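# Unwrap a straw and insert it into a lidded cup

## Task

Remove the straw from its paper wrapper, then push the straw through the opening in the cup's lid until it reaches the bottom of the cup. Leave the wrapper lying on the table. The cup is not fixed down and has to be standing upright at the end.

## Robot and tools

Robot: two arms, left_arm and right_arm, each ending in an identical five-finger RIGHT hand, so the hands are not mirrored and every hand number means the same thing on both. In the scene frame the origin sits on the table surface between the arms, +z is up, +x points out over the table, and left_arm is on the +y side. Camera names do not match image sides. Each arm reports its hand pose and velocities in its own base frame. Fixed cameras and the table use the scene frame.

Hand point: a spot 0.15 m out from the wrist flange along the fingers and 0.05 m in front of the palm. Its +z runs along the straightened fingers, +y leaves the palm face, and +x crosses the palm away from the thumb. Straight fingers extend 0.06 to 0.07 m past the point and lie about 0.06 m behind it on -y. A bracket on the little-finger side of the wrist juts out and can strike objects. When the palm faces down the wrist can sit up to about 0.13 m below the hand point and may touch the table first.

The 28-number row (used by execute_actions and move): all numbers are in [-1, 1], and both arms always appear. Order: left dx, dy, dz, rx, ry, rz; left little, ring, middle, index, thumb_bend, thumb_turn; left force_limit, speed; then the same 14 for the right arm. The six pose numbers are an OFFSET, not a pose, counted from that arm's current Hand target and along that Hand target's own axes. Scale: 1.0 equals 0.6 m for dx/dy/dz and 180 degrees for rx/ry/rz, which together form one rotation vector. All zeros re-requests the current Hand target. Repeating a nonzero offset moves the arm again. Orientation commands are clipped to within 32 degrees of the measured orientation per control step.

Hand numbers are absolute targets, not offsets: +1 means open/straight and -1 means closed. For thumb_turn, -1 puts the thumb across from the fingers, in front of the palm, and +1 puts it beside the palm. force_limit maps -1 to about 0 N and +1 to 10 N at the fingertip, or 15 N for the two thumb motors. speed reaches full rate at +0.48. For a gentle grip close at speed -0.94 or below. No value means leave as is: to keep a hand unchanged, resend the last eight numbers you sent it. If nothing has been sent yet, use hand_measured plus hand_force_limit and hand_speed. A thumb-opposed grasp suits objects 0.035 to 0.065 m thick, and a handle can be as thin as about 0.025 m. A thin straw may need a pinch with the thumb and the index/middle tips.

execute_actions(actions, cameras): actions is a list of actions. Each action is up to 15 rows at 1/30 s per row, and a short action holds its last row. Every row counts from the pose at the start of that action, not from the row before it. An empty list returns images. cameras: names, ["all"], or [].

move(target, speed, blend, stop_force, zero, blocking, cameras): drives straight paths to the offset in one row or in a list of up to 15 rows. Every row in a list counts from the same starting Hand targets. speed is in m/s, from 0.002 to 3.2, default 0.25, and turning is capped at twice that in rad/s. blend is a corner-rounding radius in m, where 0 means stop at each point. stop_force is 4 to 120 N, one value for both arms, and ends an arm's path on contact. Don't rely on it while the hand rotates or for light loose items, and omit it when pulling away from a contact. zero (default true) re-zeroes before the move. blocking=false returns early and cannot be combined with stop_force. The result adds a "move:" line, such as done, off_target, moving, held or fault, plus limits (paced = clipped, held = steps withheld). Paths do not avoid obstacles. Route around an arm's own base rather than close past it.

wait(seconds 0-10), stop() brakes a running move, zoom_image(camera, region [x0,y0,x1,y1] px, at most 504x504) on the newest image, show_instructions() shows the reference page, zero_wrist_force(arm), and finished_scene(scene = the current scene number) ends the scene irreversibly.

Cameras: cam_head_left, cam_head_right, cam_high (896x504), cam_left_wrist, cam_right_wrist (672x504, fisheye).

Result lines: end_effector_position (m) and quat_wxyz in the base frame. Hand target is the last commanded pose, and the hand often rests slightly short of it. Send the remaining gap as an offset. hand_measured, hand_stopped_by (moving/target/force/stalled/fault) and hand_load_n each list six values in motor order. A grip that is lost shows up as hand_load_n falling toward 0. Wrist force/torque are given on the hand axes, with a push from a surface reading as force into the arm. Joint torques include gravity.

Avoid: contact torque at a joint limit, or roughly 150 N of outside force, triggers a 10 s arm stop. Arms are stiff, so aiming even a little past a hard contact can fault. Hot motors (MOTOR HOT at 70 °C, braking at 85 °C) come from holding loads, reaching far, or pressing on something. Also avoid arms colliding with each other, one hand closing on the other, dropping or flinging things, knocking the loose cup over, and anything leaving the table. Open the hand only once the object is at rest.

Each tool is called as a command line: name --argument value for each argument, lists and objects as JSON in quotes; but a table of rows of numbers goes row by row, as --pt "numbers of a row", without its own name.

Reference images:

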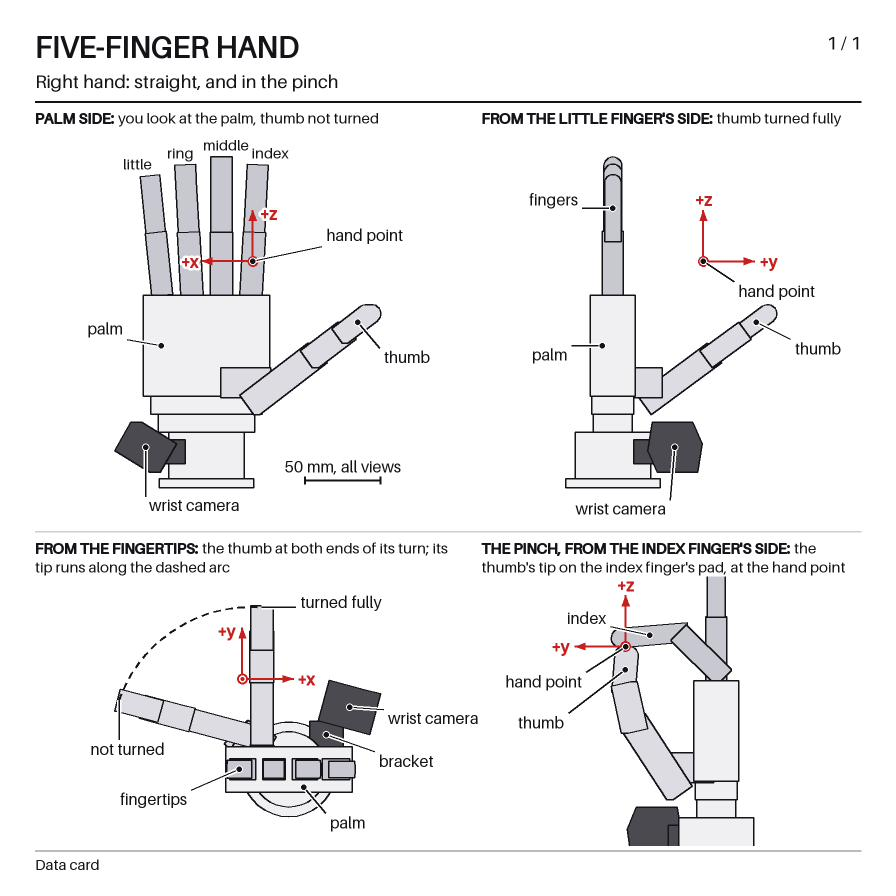

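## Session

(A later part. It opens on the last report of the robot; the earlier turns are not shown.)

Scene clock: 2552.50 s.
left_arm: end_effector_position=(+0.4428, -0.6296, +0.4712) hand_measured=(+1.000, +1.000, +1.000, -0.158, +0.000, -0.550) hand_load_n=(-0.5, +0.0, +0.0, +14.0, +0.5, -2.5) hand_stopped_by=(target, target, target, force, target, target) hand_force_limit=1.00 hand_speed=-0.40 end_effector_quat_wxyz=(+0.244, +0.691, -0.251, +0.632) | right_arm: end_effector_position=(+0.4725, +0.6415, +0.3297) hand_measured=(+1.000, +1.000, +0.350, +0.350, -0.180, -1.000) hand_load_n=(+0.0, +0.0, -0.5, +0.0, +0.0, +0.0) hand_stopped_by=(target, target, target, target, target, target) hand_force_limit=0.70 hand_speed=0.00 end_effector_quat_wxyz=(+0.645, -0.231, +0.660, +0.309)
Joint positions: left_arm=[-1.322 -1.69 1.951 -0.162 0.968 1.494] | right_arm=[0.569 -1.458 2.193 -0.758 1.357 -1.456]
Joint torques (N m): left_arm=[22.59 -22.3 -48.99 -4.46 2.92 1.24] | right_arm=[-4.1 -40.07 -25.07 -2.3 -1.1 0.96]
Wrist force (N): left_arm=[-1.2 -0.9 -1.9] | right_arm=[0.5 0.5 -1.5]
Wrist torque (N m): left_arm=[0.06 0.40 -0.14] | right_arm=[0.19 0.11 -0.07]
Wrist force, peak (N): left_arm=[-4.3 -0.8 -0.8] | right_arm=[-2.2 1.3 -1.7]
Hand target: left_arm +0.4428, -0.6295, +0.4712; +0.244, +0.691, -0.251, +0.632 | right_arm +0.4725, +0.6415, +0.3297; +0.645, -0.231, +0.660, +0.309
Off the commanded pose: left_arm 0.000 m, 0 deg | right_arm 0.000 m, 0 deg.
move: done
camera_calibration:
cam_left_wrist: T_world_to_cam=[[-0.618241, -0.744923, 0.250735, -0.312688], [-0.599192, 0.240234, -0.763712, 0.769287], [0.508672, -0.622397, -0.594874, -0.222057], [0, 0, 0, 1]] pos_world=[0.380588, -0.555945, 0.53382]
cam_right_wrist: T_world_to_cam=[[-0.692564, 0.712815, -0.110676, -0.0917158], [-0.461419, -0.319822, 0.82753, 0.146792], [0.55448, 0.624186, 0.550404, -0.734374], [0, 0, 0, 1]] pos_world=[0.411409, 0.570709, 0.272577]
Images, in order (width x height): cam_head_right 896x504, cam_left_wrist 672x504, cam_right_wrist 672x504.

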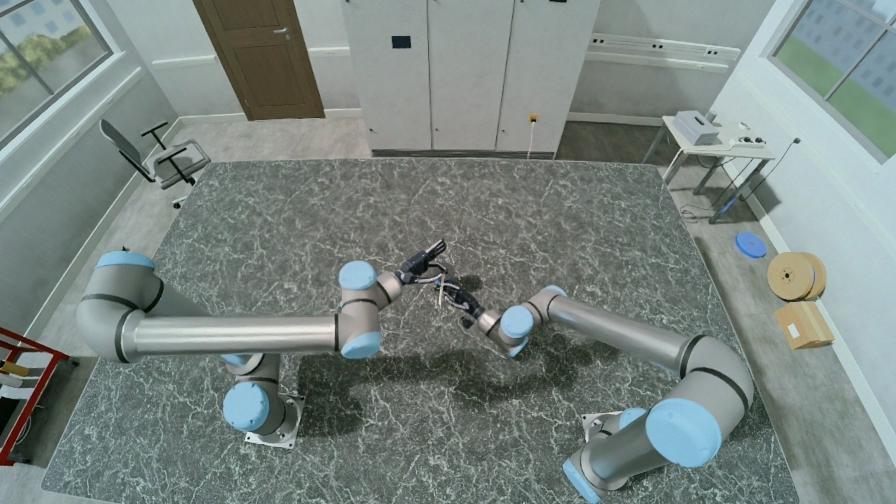

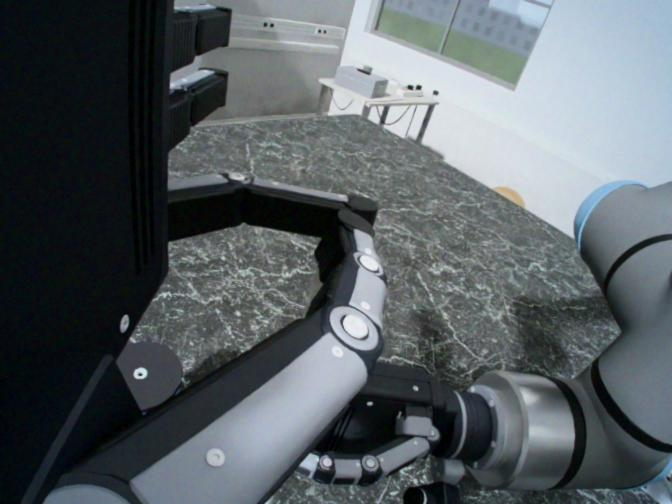

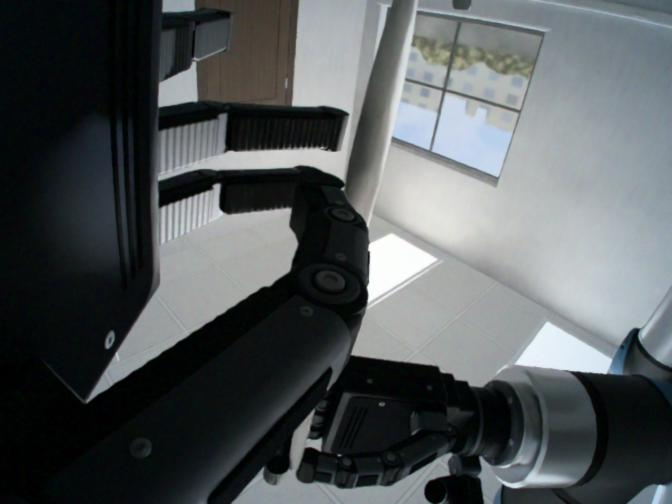

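move --pt "0 0 0 0 0 0 1 1 1 -0.5 0.0 -0.55 1.0 -0.4 0 0 -0.0133 0 0 0 1 1 0.35 0.35 -0.18 -1 0.7 0" --pt "0 0 0 0 0 0 1 1 1 -0.5 0.0 -0.55 1.0 -0.4 0 0 -0.0133 0 0 0 1 1 1 0.35 0.0 -0.55 0.7 0.2" --pt "0 0 0 0 0 0 1 1 1 -0.5 0.0 -0.55 1.0 -0.4 0.1212 -0.0033 -0.0133 0 0 0 1 1 1 0.35 0.0 -0.55 0.7 0.2" --speed 0.1 --cameras '["cam_left_wrist","cam_right_wrist","cam_head_right","cam_head_left"]'

zoom_image --camera "cam_right_wrist" --region '[260, 130, 460, 310]'

zoom_image --camera "cam_head_right" --region '[420, 250, 480, 320]'

zoom_image --camera "cam_head_left" --region '[420, 250, 480, 320]'

Scene clock: 2588.53 s.
left_arm: end_effector_position=(+0.4428, -0.6295, +0.4712) hand_measured=(+1.000, +1.000, +1.000, -0.158, +0.000, -0.550) hand_load_n=(+0.0, +0.0, +0.0, +14.0, +0.5, -2.5) hand_stopped_by=(target, target, target, force, target, target) hand_force_limit=1.00 hand_speed=-0.40 end_effector_quat_wxyz=(+0.244, +0.691, -0.251, +0.632) | right_arm: end_effector_position=(+0.4638, +0.6413, +0.2572) hand_measured=(+1.000, +1.000, +1.000, +0.350, +0.000, -0.550) hand_load_n=(+0.0, +0.0, +0.0, +0.0, +0.0, +0.0) hand_stopped_by=(target, target, target, target, target, target) hand_force_limit=0.70 hand_speed=0.20 end_effector_quat_wxyz=(+0.645, -0.231, +0.660, +0.309)
Joint positions: left_arm=[-1.322 -1.69 1.951 -0.162 0.968 1.494] | right_arm=[0.579 -1.358 2.253 -0.918 1.367 -1.456]
Joint torques (N m): left_arm=[21.97 -38.69 -44.36 -4.44 2.87 -0.48] | right_arm=[6.85 -33.74 -18.91 -3.53 3.37 1.89]
Wrist force (N): left_arm=[-1.5 -0.9 -1.8] | right_arm=[0.3 0.5 -1.8]
Wrist torque (N m): left_arm=[0.04 0.47 -0.16] | right_arm=[0.22 0.15 -0.07]
Wrist force, peak (N): left_arm=[-1.8 -1.1 -2.1] | right_arm=[1.3 0.3 -1.8]
Hand target: left_arm +0.4428, -0.6295, +0.4712; +0.244, +0.691, -0.251, +0.632 | right_arm +0.4638, +0.6413, +0.2570; +0.645, -0.231, +0.660, +0.309
Off the commanded pose: left_arm 0.000 m, 0 deg | right_arm 0.000 m, 0 deg.
move: done
camera_calibration:
cam_left_wrist: T_world_to_cam=[[-0.618241, -0.744923, 0.250735, -0.312688], [-0.599192, 0.240234, -0.763712, 0.769287], [0.508672, -0.622397, -0.594874, -0.222057], [0, 0, 0, 1]] pos_world=[0.380588, -0.555945, 0.53382]
cam_right_wrist: T_world_to_cam=[[-0.692609, 0.71275, -0.110813, -0.10561], [-0.461476, -0.31978, 0.827515, 0.202665], [0.554376, 0.624282, 0.550399, -0.689477], [0, 0, 0, 1]] pos_world=[0.402609, 0.57051, 0.200077]
Images, in order (width x height): cam_head_left 896x504, cam_head_right 896x504, cam_left_wrist 672x504, cam_right_wrist 672x504.

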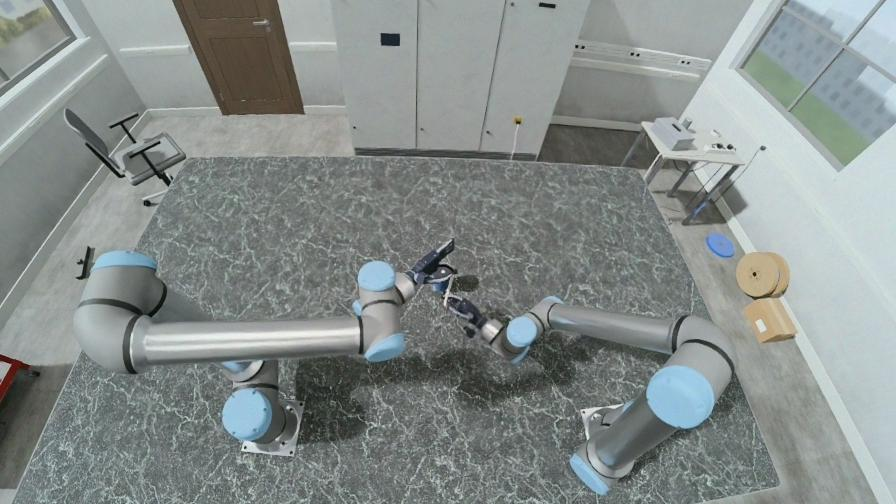

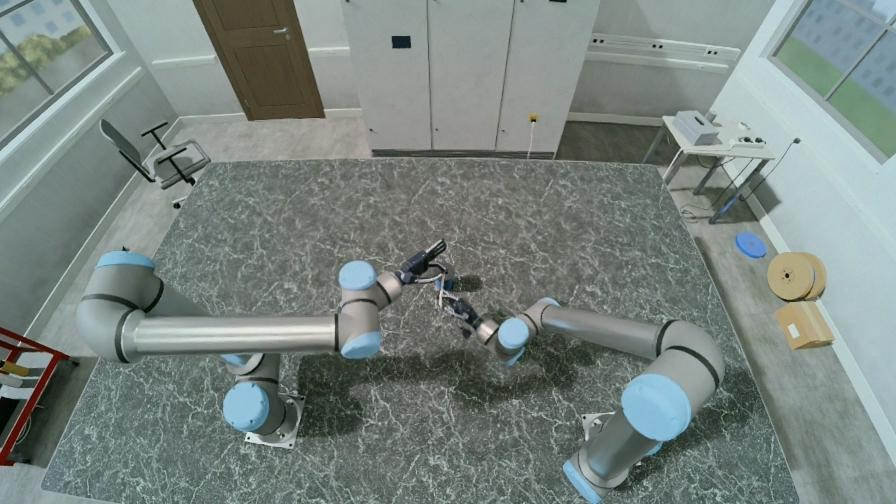

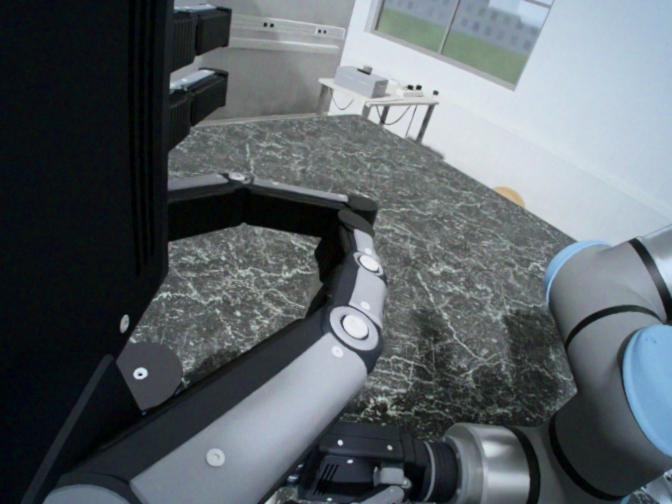

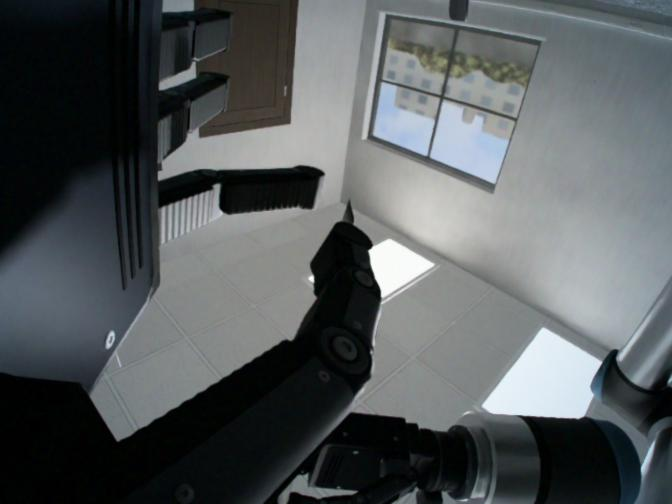

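Scaled by 2.520 from the camera's 672x504 image, which has a finer 960x720 frame.

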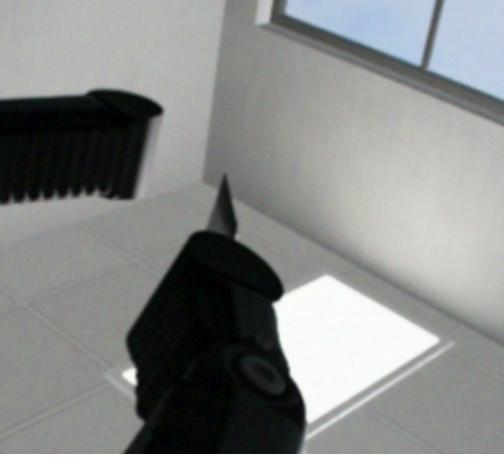

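Scaled by 7.200 from the camera's 896x504 image, which has a finer 1280x720 frame.

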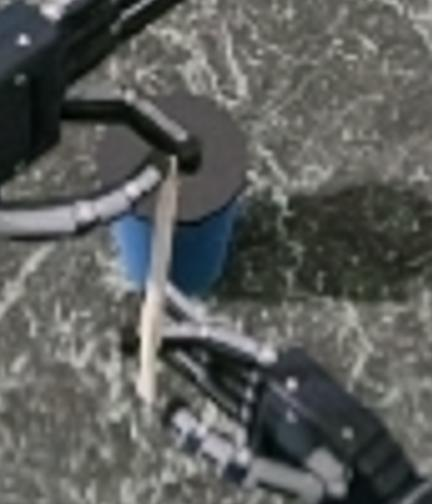

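Scaled by 7.200 from the camera's 896x504 image, which has a finer 1280x720 frame.

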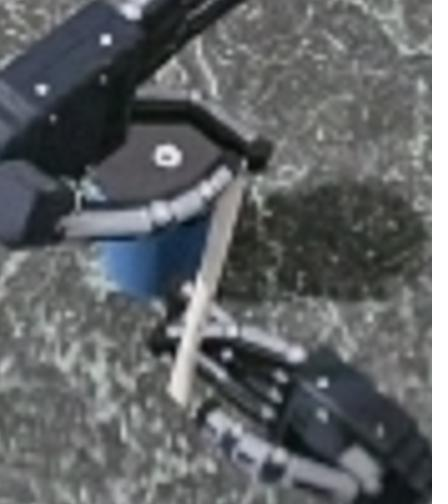

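move --pt "0 0 0 0 0 0 1 1 1 -0.5 0.0 -0.55 1.0 -0.4 0 0 0.0125 0 0 0 1 1 1 0.35 0.0 -0.55 0.7 0.2" --pt "0 0 0 0 0 0 1 1 1 -0.5 0.0 -0.55 1.0 -0.4 0 0 0.0125 0 0 0 1 1 1 -0.5 0.0 -0.55 1.0 -0.5" --speed 0.06 --cameras '["cam_right_wrist","cam_head_right","cam_head_left"]'

zoom_image --camera "cam_right_wrist" --region '[260, 130, 460, 310]'

zoom_image --camera "cam_head_right" --region '[420, 250, 480, 320]'

Scene clock: 2619.93 s.
left_arm: end_effector_position=(+0.4428, -0.6295, +0.4712) hand_measured=(+1.000, +1.000, +1.000, -0.158, +0.000, -0.550) hand_load_n=(+0.0, +0.0, +0.0, +14.5, +0.5, -2.0) hand_stopped_by=(target, target, target, force, target, target) hand_force_limit=1.00 hand_speed=-0.40 end_effector_quat_wxyz=(+0.244, +0.691, -0.251, +0.632) | right_arm: end_effector_position=(+0.4691, +0.6466, +0.2572) hand_measured=(+1.000, +1.000, +1.000, -0.082, +0.002, -0.550) hand_load_n=(+0.0, +0.0, +0.0, +12.5, +3.5, -1.0) hand_stopped_by=(target, target, target, force, target, target) hand_force_limit=1.00 hand_speed=-0.50 end_effector_quat_wxyz=(+0.645, -0.231, +0.660, +0.309)
Joint positions: left_arm=[-1.322 -1.69 1.951 -0.162 0.968 1.494] | right_arm=[0.582 -1.348 2.239 -0.914 1.37 -1.456]
Joint torques (N m): left_arm=[18.65 -39.58 -40.55 -4.19 2.7 -0.54] | right_arm=[7.05 -35.01 -31.85 0.49 3.38 -2.27]
Wrist force (N): left_arm=[-1.9 -0.9 -1.8] | right_arm=[-0.1 0.3 -1.5]
Wrist torque (N m): left_arm=[0.06 0.47 -0.17] | right_arm=[0.17 0.09 -0.06]
Wrist force, peak (N): left_arm=[-2.4 -1.0 -1.8] | right_arm=[0.5 0.3 -2.0]
Hand target: left_arm +0.4428, -0.6295, +0.4712; +0.244, +0.691, -0.251, +0.632 | right_arm +0.4691, +0.6466, +0.2572; +0.645, -0.231, +0.660, +0.309
Off the commanded pose: left_arm 0.000 m, 0 deg | right_arm 0.000 m, 0 deg.
move: done
camera_calibration:
cam_right_wrist: T_world_to_cam=[[-0.692564, 0.712815, -0.110676, -0.105799], [-0.461419, -0.319822, 0.82753, 0.206804], [0.55448, 0.624186, 0.550404, -0.695712], [0, 0, 0, 1]] pos_world=[0.407909, 0.575809, 0.200077]
Images, in order (width x height): cam_head_left 896x504, cam_head_right 896x504, cam_right_wrist 672x504.

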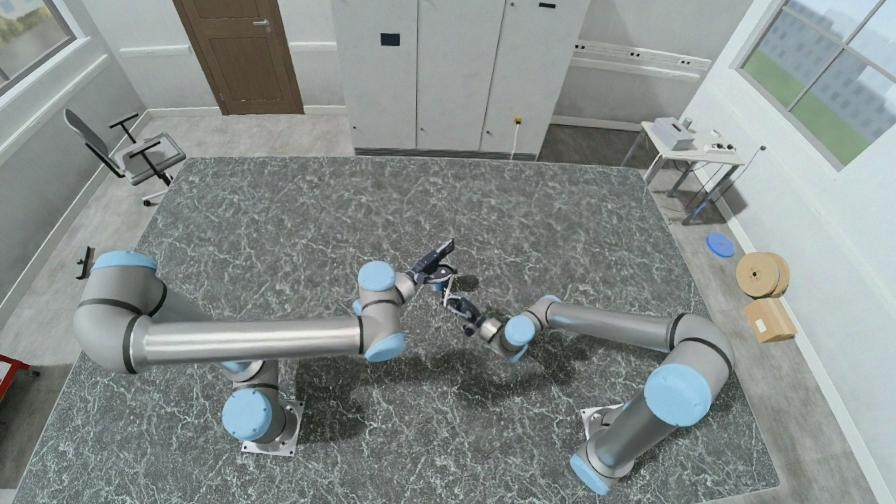

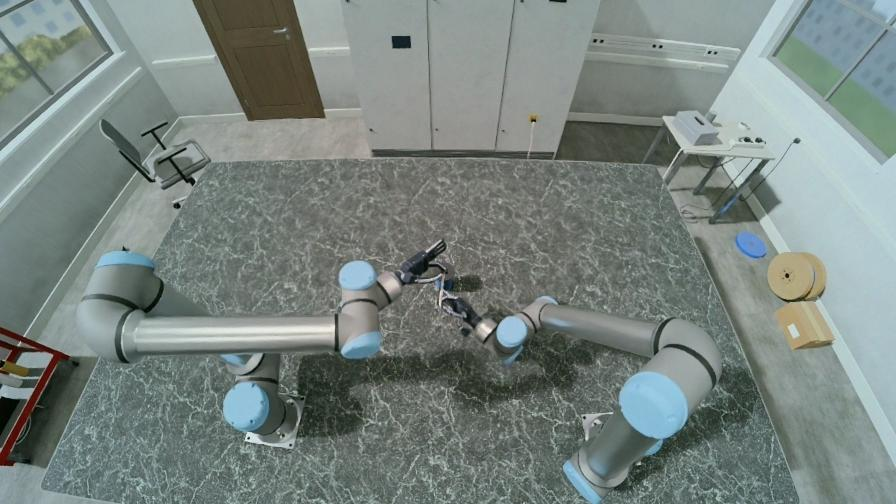

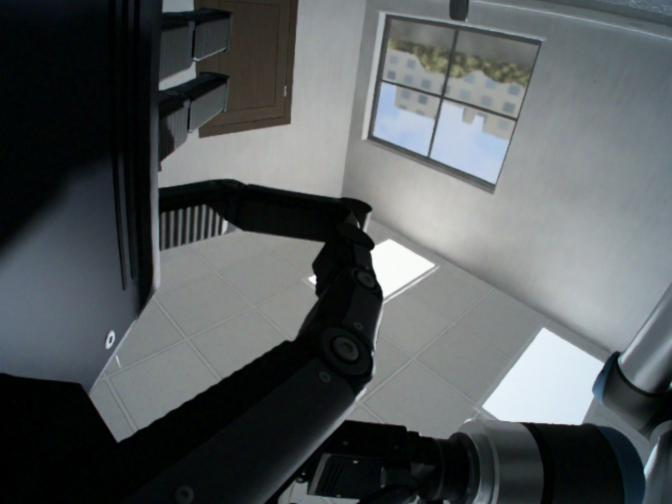

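Scaled by 2.520 from the camera's 672x504 image, which has a finer 960x720 frame.

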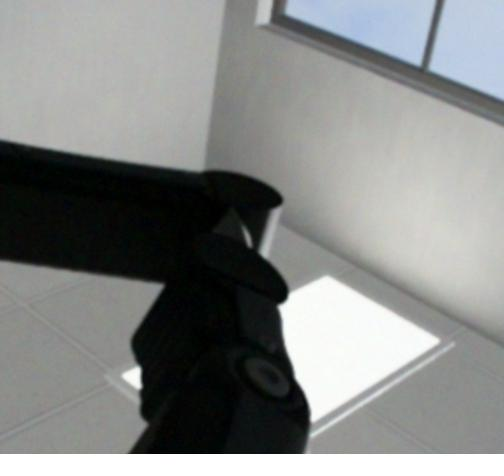

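Scaled by 7.200 from the camera's 896x504 image, which has a finer 1280x720 frame.

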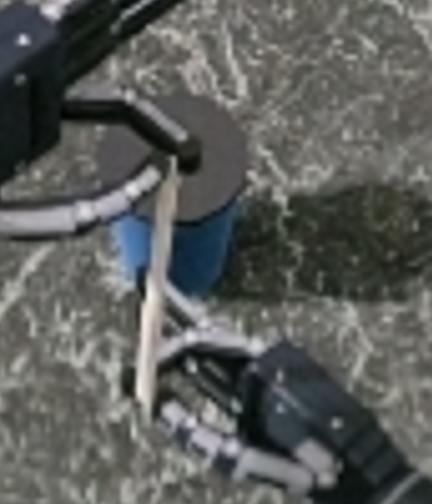

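move --pt "0.025 0 0 0 0 0 1 1 1 -0.5 0.0 -0.55 1.0 -0.4 0 0 0 0 0 0 1 1 1 -0.5 0.0 -0.55 1.0 -0.5" --speed 0.02 --stop_force 20 --cameras '["cam_left_wrist","cam_right_wrist","cam_head_right"]'

zoom_image --camera "cam_head_right" --region '[420, 250, 480, 320]'

zoom_image --camera "cam_right_wrist" --region '[260, 130, 460, 310]'

Scene clock: 2641.47 s.
left_arm: end_effector_position=(+0.4439, -0.6301, +0.4861) hand_measured=(+1.000, +1.000, +1.000, -0.158, +0.000, -0.550) hand_load_n=(+0.0, +0.0, +0.0, +14.0, +0.5, -2.0) hand_stopped_by=(target, target, target, force, target, target) hand_force_limit=1.00 hand_speed=-0.40 end_effector_quat_wxyz=(+0.244, +0.691, -0.251, +0.632) | right_arm: end_effector_position=(+0.4691, +0.6466, +0.2572) hand_measured=(+1.000, +1.000, +1.000, -0.082, +0.002, -0.550) hand_load_n=(+0.0, +0.0, +0.0, +12.5, +4.0, -1.5) hand_stopped_by=(target, target, target, force, target, target) hand_force_limit=1.00 hand_speed=-0.50 end_effector_quat_wxyz=(+0.645, -0.231, +0.660, +0.309)
Joint positions: left_arm=[-1.32 -1.694 1.928 -0.135 0.97 1.495] | right_arm=[0.582 -1.348 2.239 -0.914 1.37 -1.456]
Joint torques (N m): left_arm=[22.19 -41.95 -50.01 0.83 2.66 1.12] | right_arm=[6.6 -34.04 -30.84 0.4 3.4 -2.31]
Wrist force (N): left_arm=[-1.9 -0.7 -1.6] | right_arm=[-0.4 0.3 -1.8]
Wrist torque (N m): left_arm=[0.07 0.44 -0.17] | right_arm=[0.18 0.11 -0.06]
Wrist force, peak (N): left_arm=[-2.9 -1.1 -1.8] | right_arm=[-0.4 0.5 -1.9]
Hand target: left_arm +0.4439, -0.6301, +0.4861; +0.244, +0.691, -0.251, +0.632 | right_arm +0.4691, +0.6466, +0.2572; +0.645, -0.231, +0.660, +0.309
Off the commanded pose: left_arm 0.000 m, 0 deg | right_arm 0.000 m, 0 deg.
move: done
camera_calibration:
cam_left_wrist: T_world_to_cam=[[-0.618241, -0.744923, 0.250735, -0.316191], [-0.599192, 0.240234, -0.763712, 0.78147], [0.508672, -0.622397, -0.594874, -0.214126], [0, 0, 0, 1]] pos_world=[0.381688, -0.556545, 0.54872]
cam_right_wrist: T_world_to_cam=[[-0.692564, 0.712815, -0.110676, -0.105799], [-0.461419, -0.319822, 0.82753, 0.206804], [0.55448, 0.624186, 0.550404, -0.695712], [0, 0, 0, 1]] pos_world=[0.407909, 0.575809, 0.200077]
Images, in order (width x height): cam_head_right 896x504, cam_left_wrist 672x504, cam_right_wrist 672x504.

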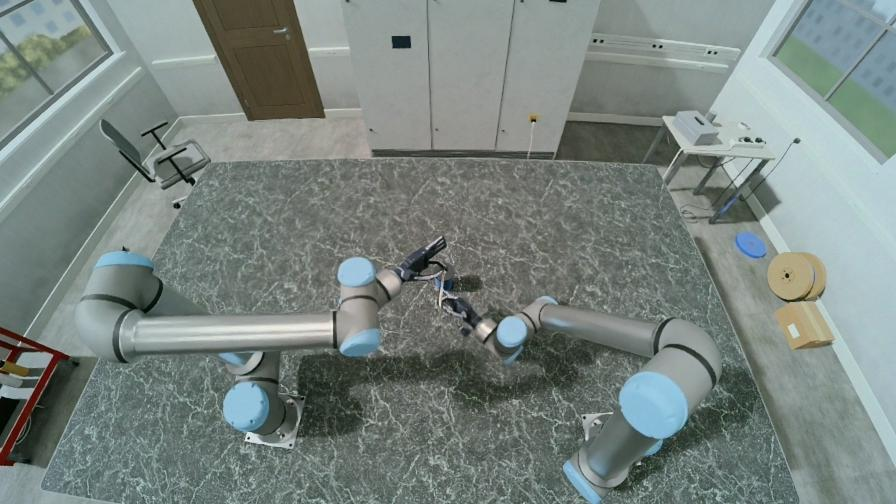

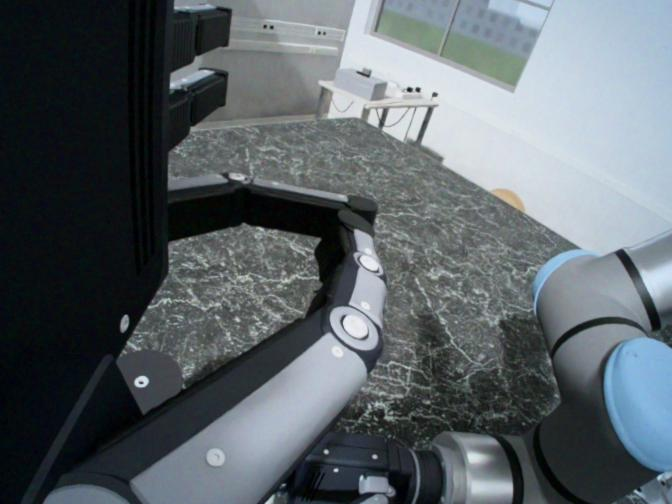

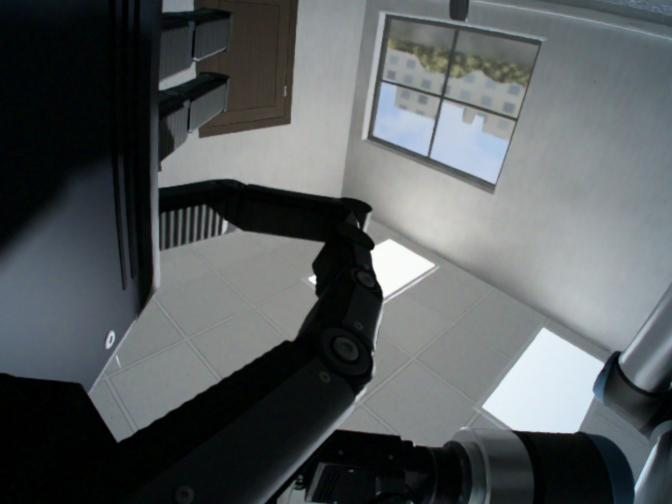

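Scaled by 7.200 from the camera's 896x504 image, which has a finer 1280x720 frame.

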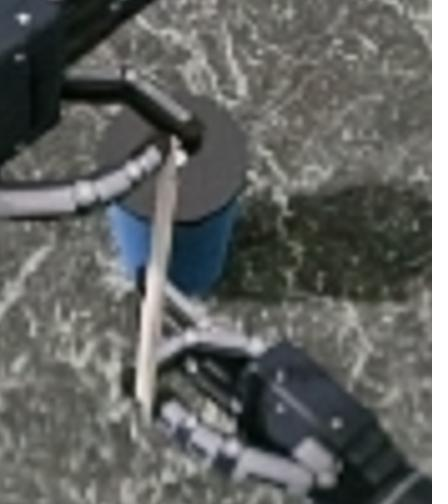

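Scaled by 2.520 from the camera's 672x504 image, which has a finer 960x720 frame.

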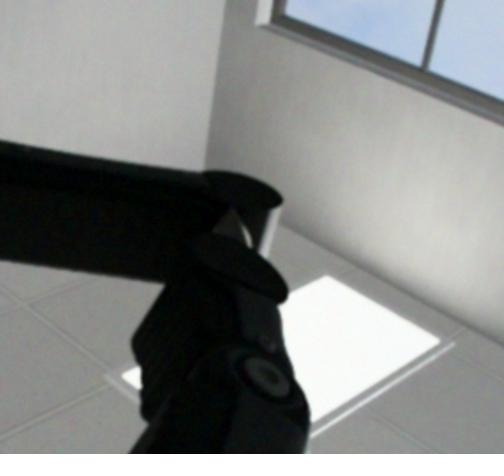

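move --pt "0.34 0 0 0 0 0 1 1 1 -0.5 0.0 -0.55 1.0 -0.4 0 0 0 0 0 0 1 1 1 -0.5 0.0 -0.55 1.0 -0.5" --speed 0.06 --stop_force 15 --cameras '["all"]'

zoom_image --camera "cam_head_right" --region '[400, 200, 500, 320]'

zoom_image --camera "cam_high" --region '[560, 100, 720, 220]'

Scene clock: 2661.87 s.
left_arm: end_effector_position=(+0.4591, -0.6379, +0.6894) hand_measured=(+1.000, +1.000, +1.000, -0.158, +0.000, -0.550) hand_load_n=(+0.0, +0.0, +0.0, +14.0, +0.5, -2.0) hand_stopped_by=(target, target, target, force, target, target) hand_force_limit=1.00 hand_speed=-0.40 end_effector_quat_wxyz=(+0.244, +0.691, -0.251, +0.632) | right_arm: end_effector_position=(+0.4691, +0.6466, +0.2572) hand_measured=(+1.000, +1.000, +1.000, -0.082, +0.002, -0.550) hand_load_n=(+0.0, +0.0, +0.0, +12.5, +4.0, -0.5) hand_stopped_by=(target, target, target, force, target, target) hand_force_limit=1.00 hand_speed=-0.50 end_effector_quat_wxyz=(+0.645, -0.231, +0.660, +0.309)
Joint positions: left_arm=[-1.293 -1.687 1.563 0.221 0.997 1.498] | right_arm=[0.582 -1.348 2.239 -0.914 1.37 -1.456]
Joint torques (N m): left_arm=[22.32 -19.19 -50.71 1.3 2.98 -1.12] | right_arm=[7.01 -35.64 -29.22 0.12 3.22 -2.3]
Wrist force (N): left_arm=[-2.0 -1.0 -2.0] | right_arm=[0.4 0.4 -1.6]
Wrist torque (N m): left_arm=[-0.04 0.48 -0.20] | right_arm=[0.19 0.13 -0.06]
Wrist force, peak (N): left_arm=[-2.2 -1.1 -2.7] | right_arm=[-0.1 0.2 -2.1]
Hand target: left_arm +0.4591, -0.6379, +0.6894; +0.244, +0.691, -0.251, +0.632 | right_arm +0.4691, +0.6466, +0.2572; +0.645, -0.231, +0.660, +0.309
Off the commanded pose: left_arm 0.000 m, 0 deg | right_arm 0.000 m, 0 deg.
move: done
camera_calibration:
cam_left_wrist: T_world_to_cam=[[-0.618241, -0.744923, 0.250735, -0.363442], [-0.599192, 0.240234, -0.763712, 0.94775], [0.508672, -0.622397, -0.594874, -0.105763], [0, 0, 0, 1]] pos_world=[0.396988, -0.564245, 0.75202]
cam_right_wrist: T_world_to_cam=[[-0.692564, 0.712815, -0.110676, -0.105799], [-0.461419, -0.319822, 0.82753, 0.206804], [0.55448, 0.624186, 0.550404, -0.695712], [0, 0, 0, 1]] pos_world=[0.407909, 0.575809, 0.200077]

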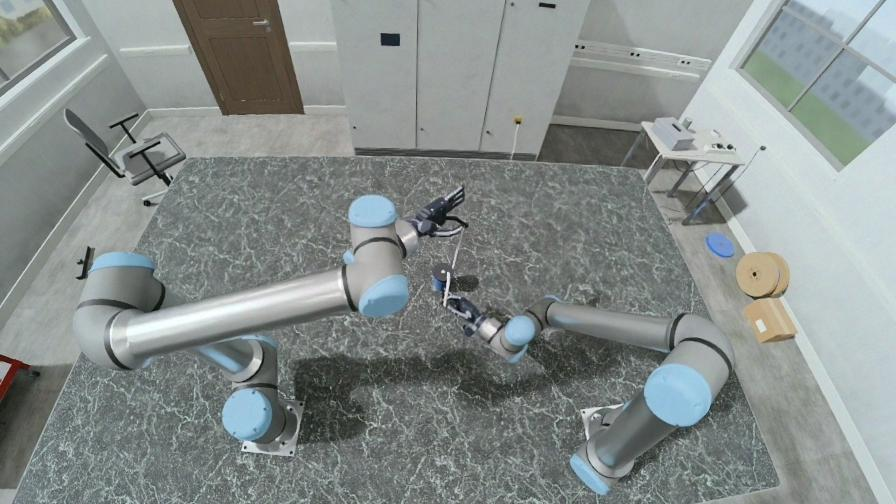

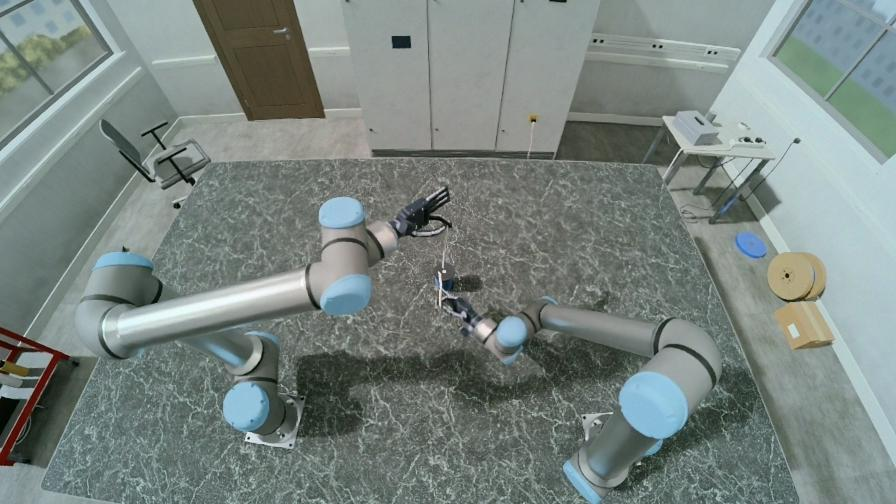

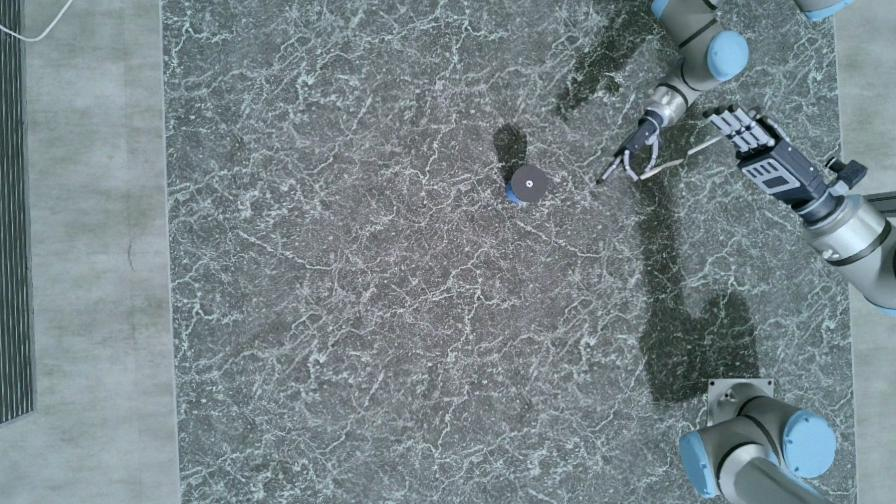

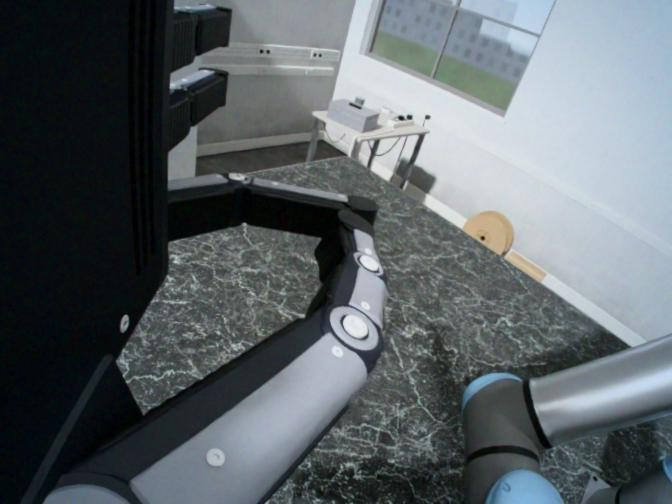

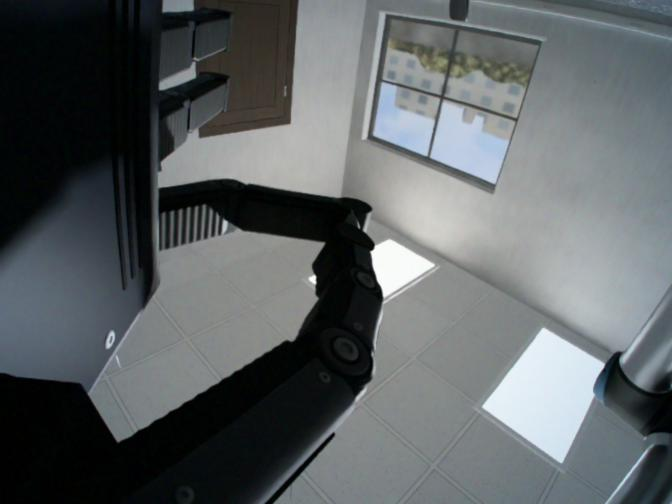

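Scaled by 4.200 from the camera's 896x504 image, which has a finer 1280x720 frame.

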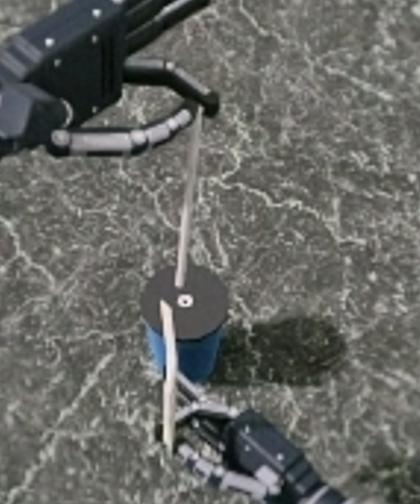

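Scaled by 3.150 from the camera's 896x504 image, which has a finer 1280x720 frame.

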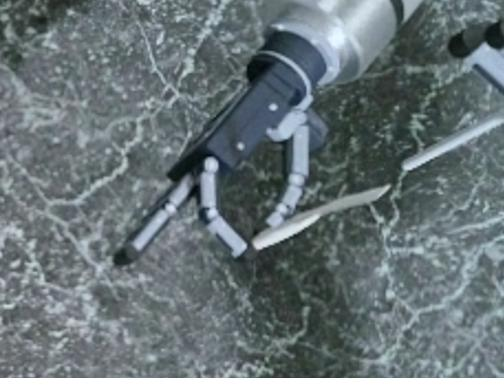

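move --pt "-0.4247 -0.266 0.245 -0.001 0.029 -0.0042 1 1 1 -0.5 0.0 -0.55 1.0 -0.4 0.1298 -0.3811 -0.3485 0.0366 0.3464 -0.4014 1 1 1 -0.5 0.0 -0.55 1.0 -0.5" --speed 0.25 --cameras '["all"]'

zoom_image --camera "cam_head_right" --region '[390, 200, 530, 350]'

zoom_image --camera "cam_high" --region '[480, 60, 720, 260]'

Scene clock: 2776.83 s.
left_arm: end_effector_position=(+0.6552, -0.6041, +0.4204) hand_measured=(+1.000, +1.000, +1.000, -0.158, +0.000, -0.550) hand_load_n=(+0.0, +0.0, +0.0, +14.0, +1.0, -2.5) hand_stopped_by=(target, target, target, force, target, target) hand_force_limit=1.00 hand_speed=-0.40 end_effector_quat_wxyz=(+0.261, +0.663, -0.236, +0.661) | right_arm: end_effector_position=(+0.4767, +0.3458, +0.1500) hand_measured=(+1.000, +1.000, +1.000, -0.082, +0.002, -0.550) hand_load_n=(+0.0, +0.0, +0.0, +12.5, +4.0, -0.5) hand_stopped_by=(target, target, target, force, target, target) hand_force_limit=1.00 hand_speed=-0.50 end_effector_quat_wxyz=(-0.299, +0.640, -0.641, +0.299)
Joint positions: left_arm=[-0.941 -1.453 1.853 -0.41 1.348 1.539] | right_arm=[0.388 -1.53 2.159 0.107 1.865 -2.884]
Joint torques (N m): left_arm=[21.79 -35.86 -34.92 -4.79 3.12 1.79] | right_arm=[6.44 -24.82 -35.97 -0.46 3.67 -3]
Wrist force (N): left_arm=[-2.0 -0.6 -1.6] | right_arm=[0.1 1.2 -0.3]
Wrist torque (N m): left_arm=[0.10 0.46 -0.23] | right_arm=[0.19 0.06 0.04]
Wrist force, peak (N): left_arm=[-1.9 -0.5 -2.9] | right_arm=[0.2 0.4 -2.0]
Hand target: left_arm +0.6552, -0.6041, +0.4203; +0.261, +0.663, -0.236, +0.661 | right_arm +0.4767, +0.3458, +0.1499; -0.299, +0.640, -0.641, +0.299
Off the commanded pose: left_arm 0.000 m, 0 deg | right_arm 0.000 m, 0 deg.
move: done
camera_calibration:
cam_left_wrist: T_world_to_cam=[[-0.633792, -0.726814, 0.264667, -0.134425], [-0.551888, 0.185166, -0.813101, 0.808092], [0.541965, -0.661404, -0.518477, -0.421951], [0, 0, 0, 1]] pos_world=[0.589462, -0.526413, 0.473866]
cam_right_wrist: T_world_to_cam=[[-0.620451, -0.218499, -0.753192, 0.486101], [-0.530546, 0.824221, 0.197939, -0.0654286], [0.577547, 0.522415, -0.627313, -0.252422], [0, 0, 0, 1]] pos_world=[0.412675, 0.292009, 0.220731]

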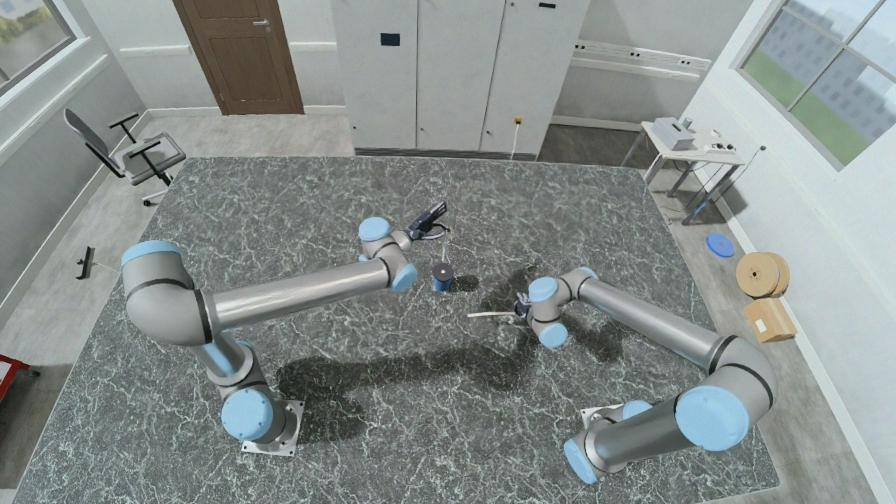

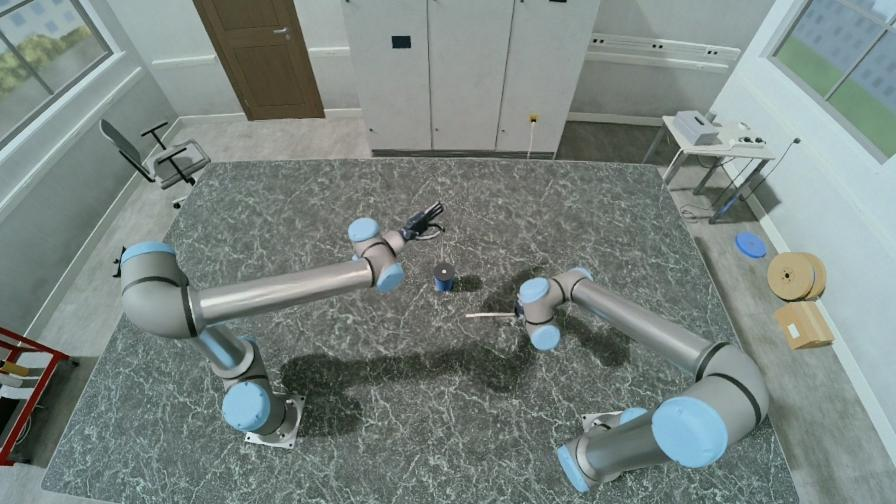

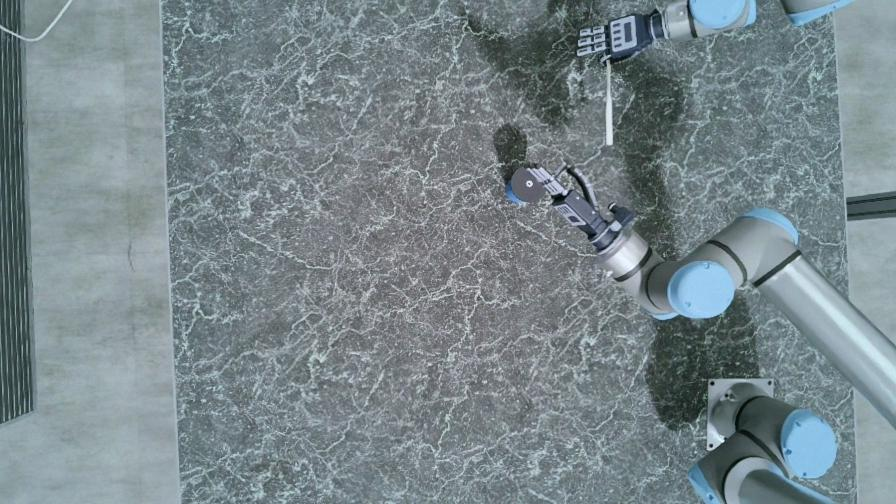

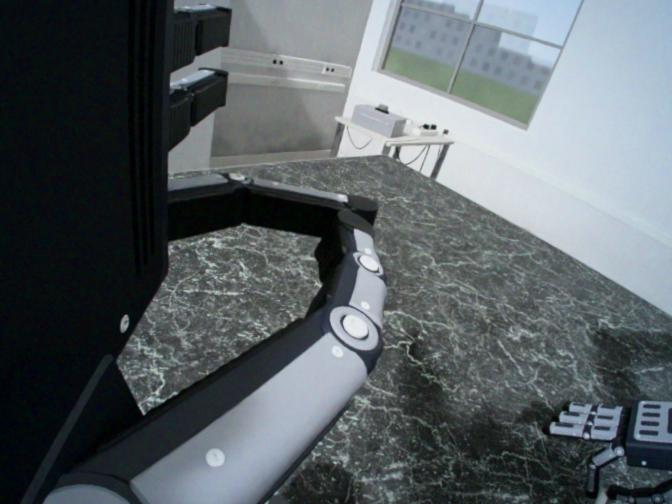

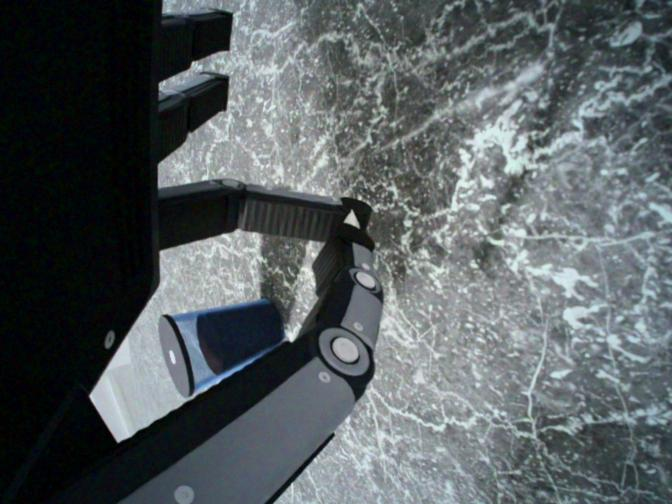

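Scaled by 3.360 from the camera's 896x504 image, which has a finer 1280x720 frame.

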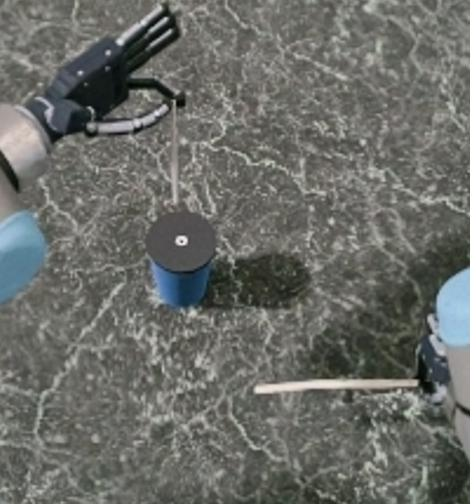

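Scaled by 2.100 from the camera's 896x504 image, which has a finer 1280x720 frame.

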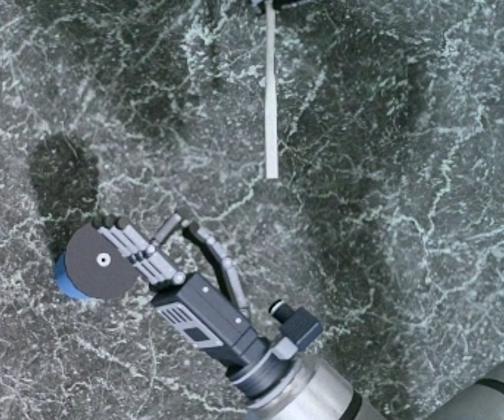

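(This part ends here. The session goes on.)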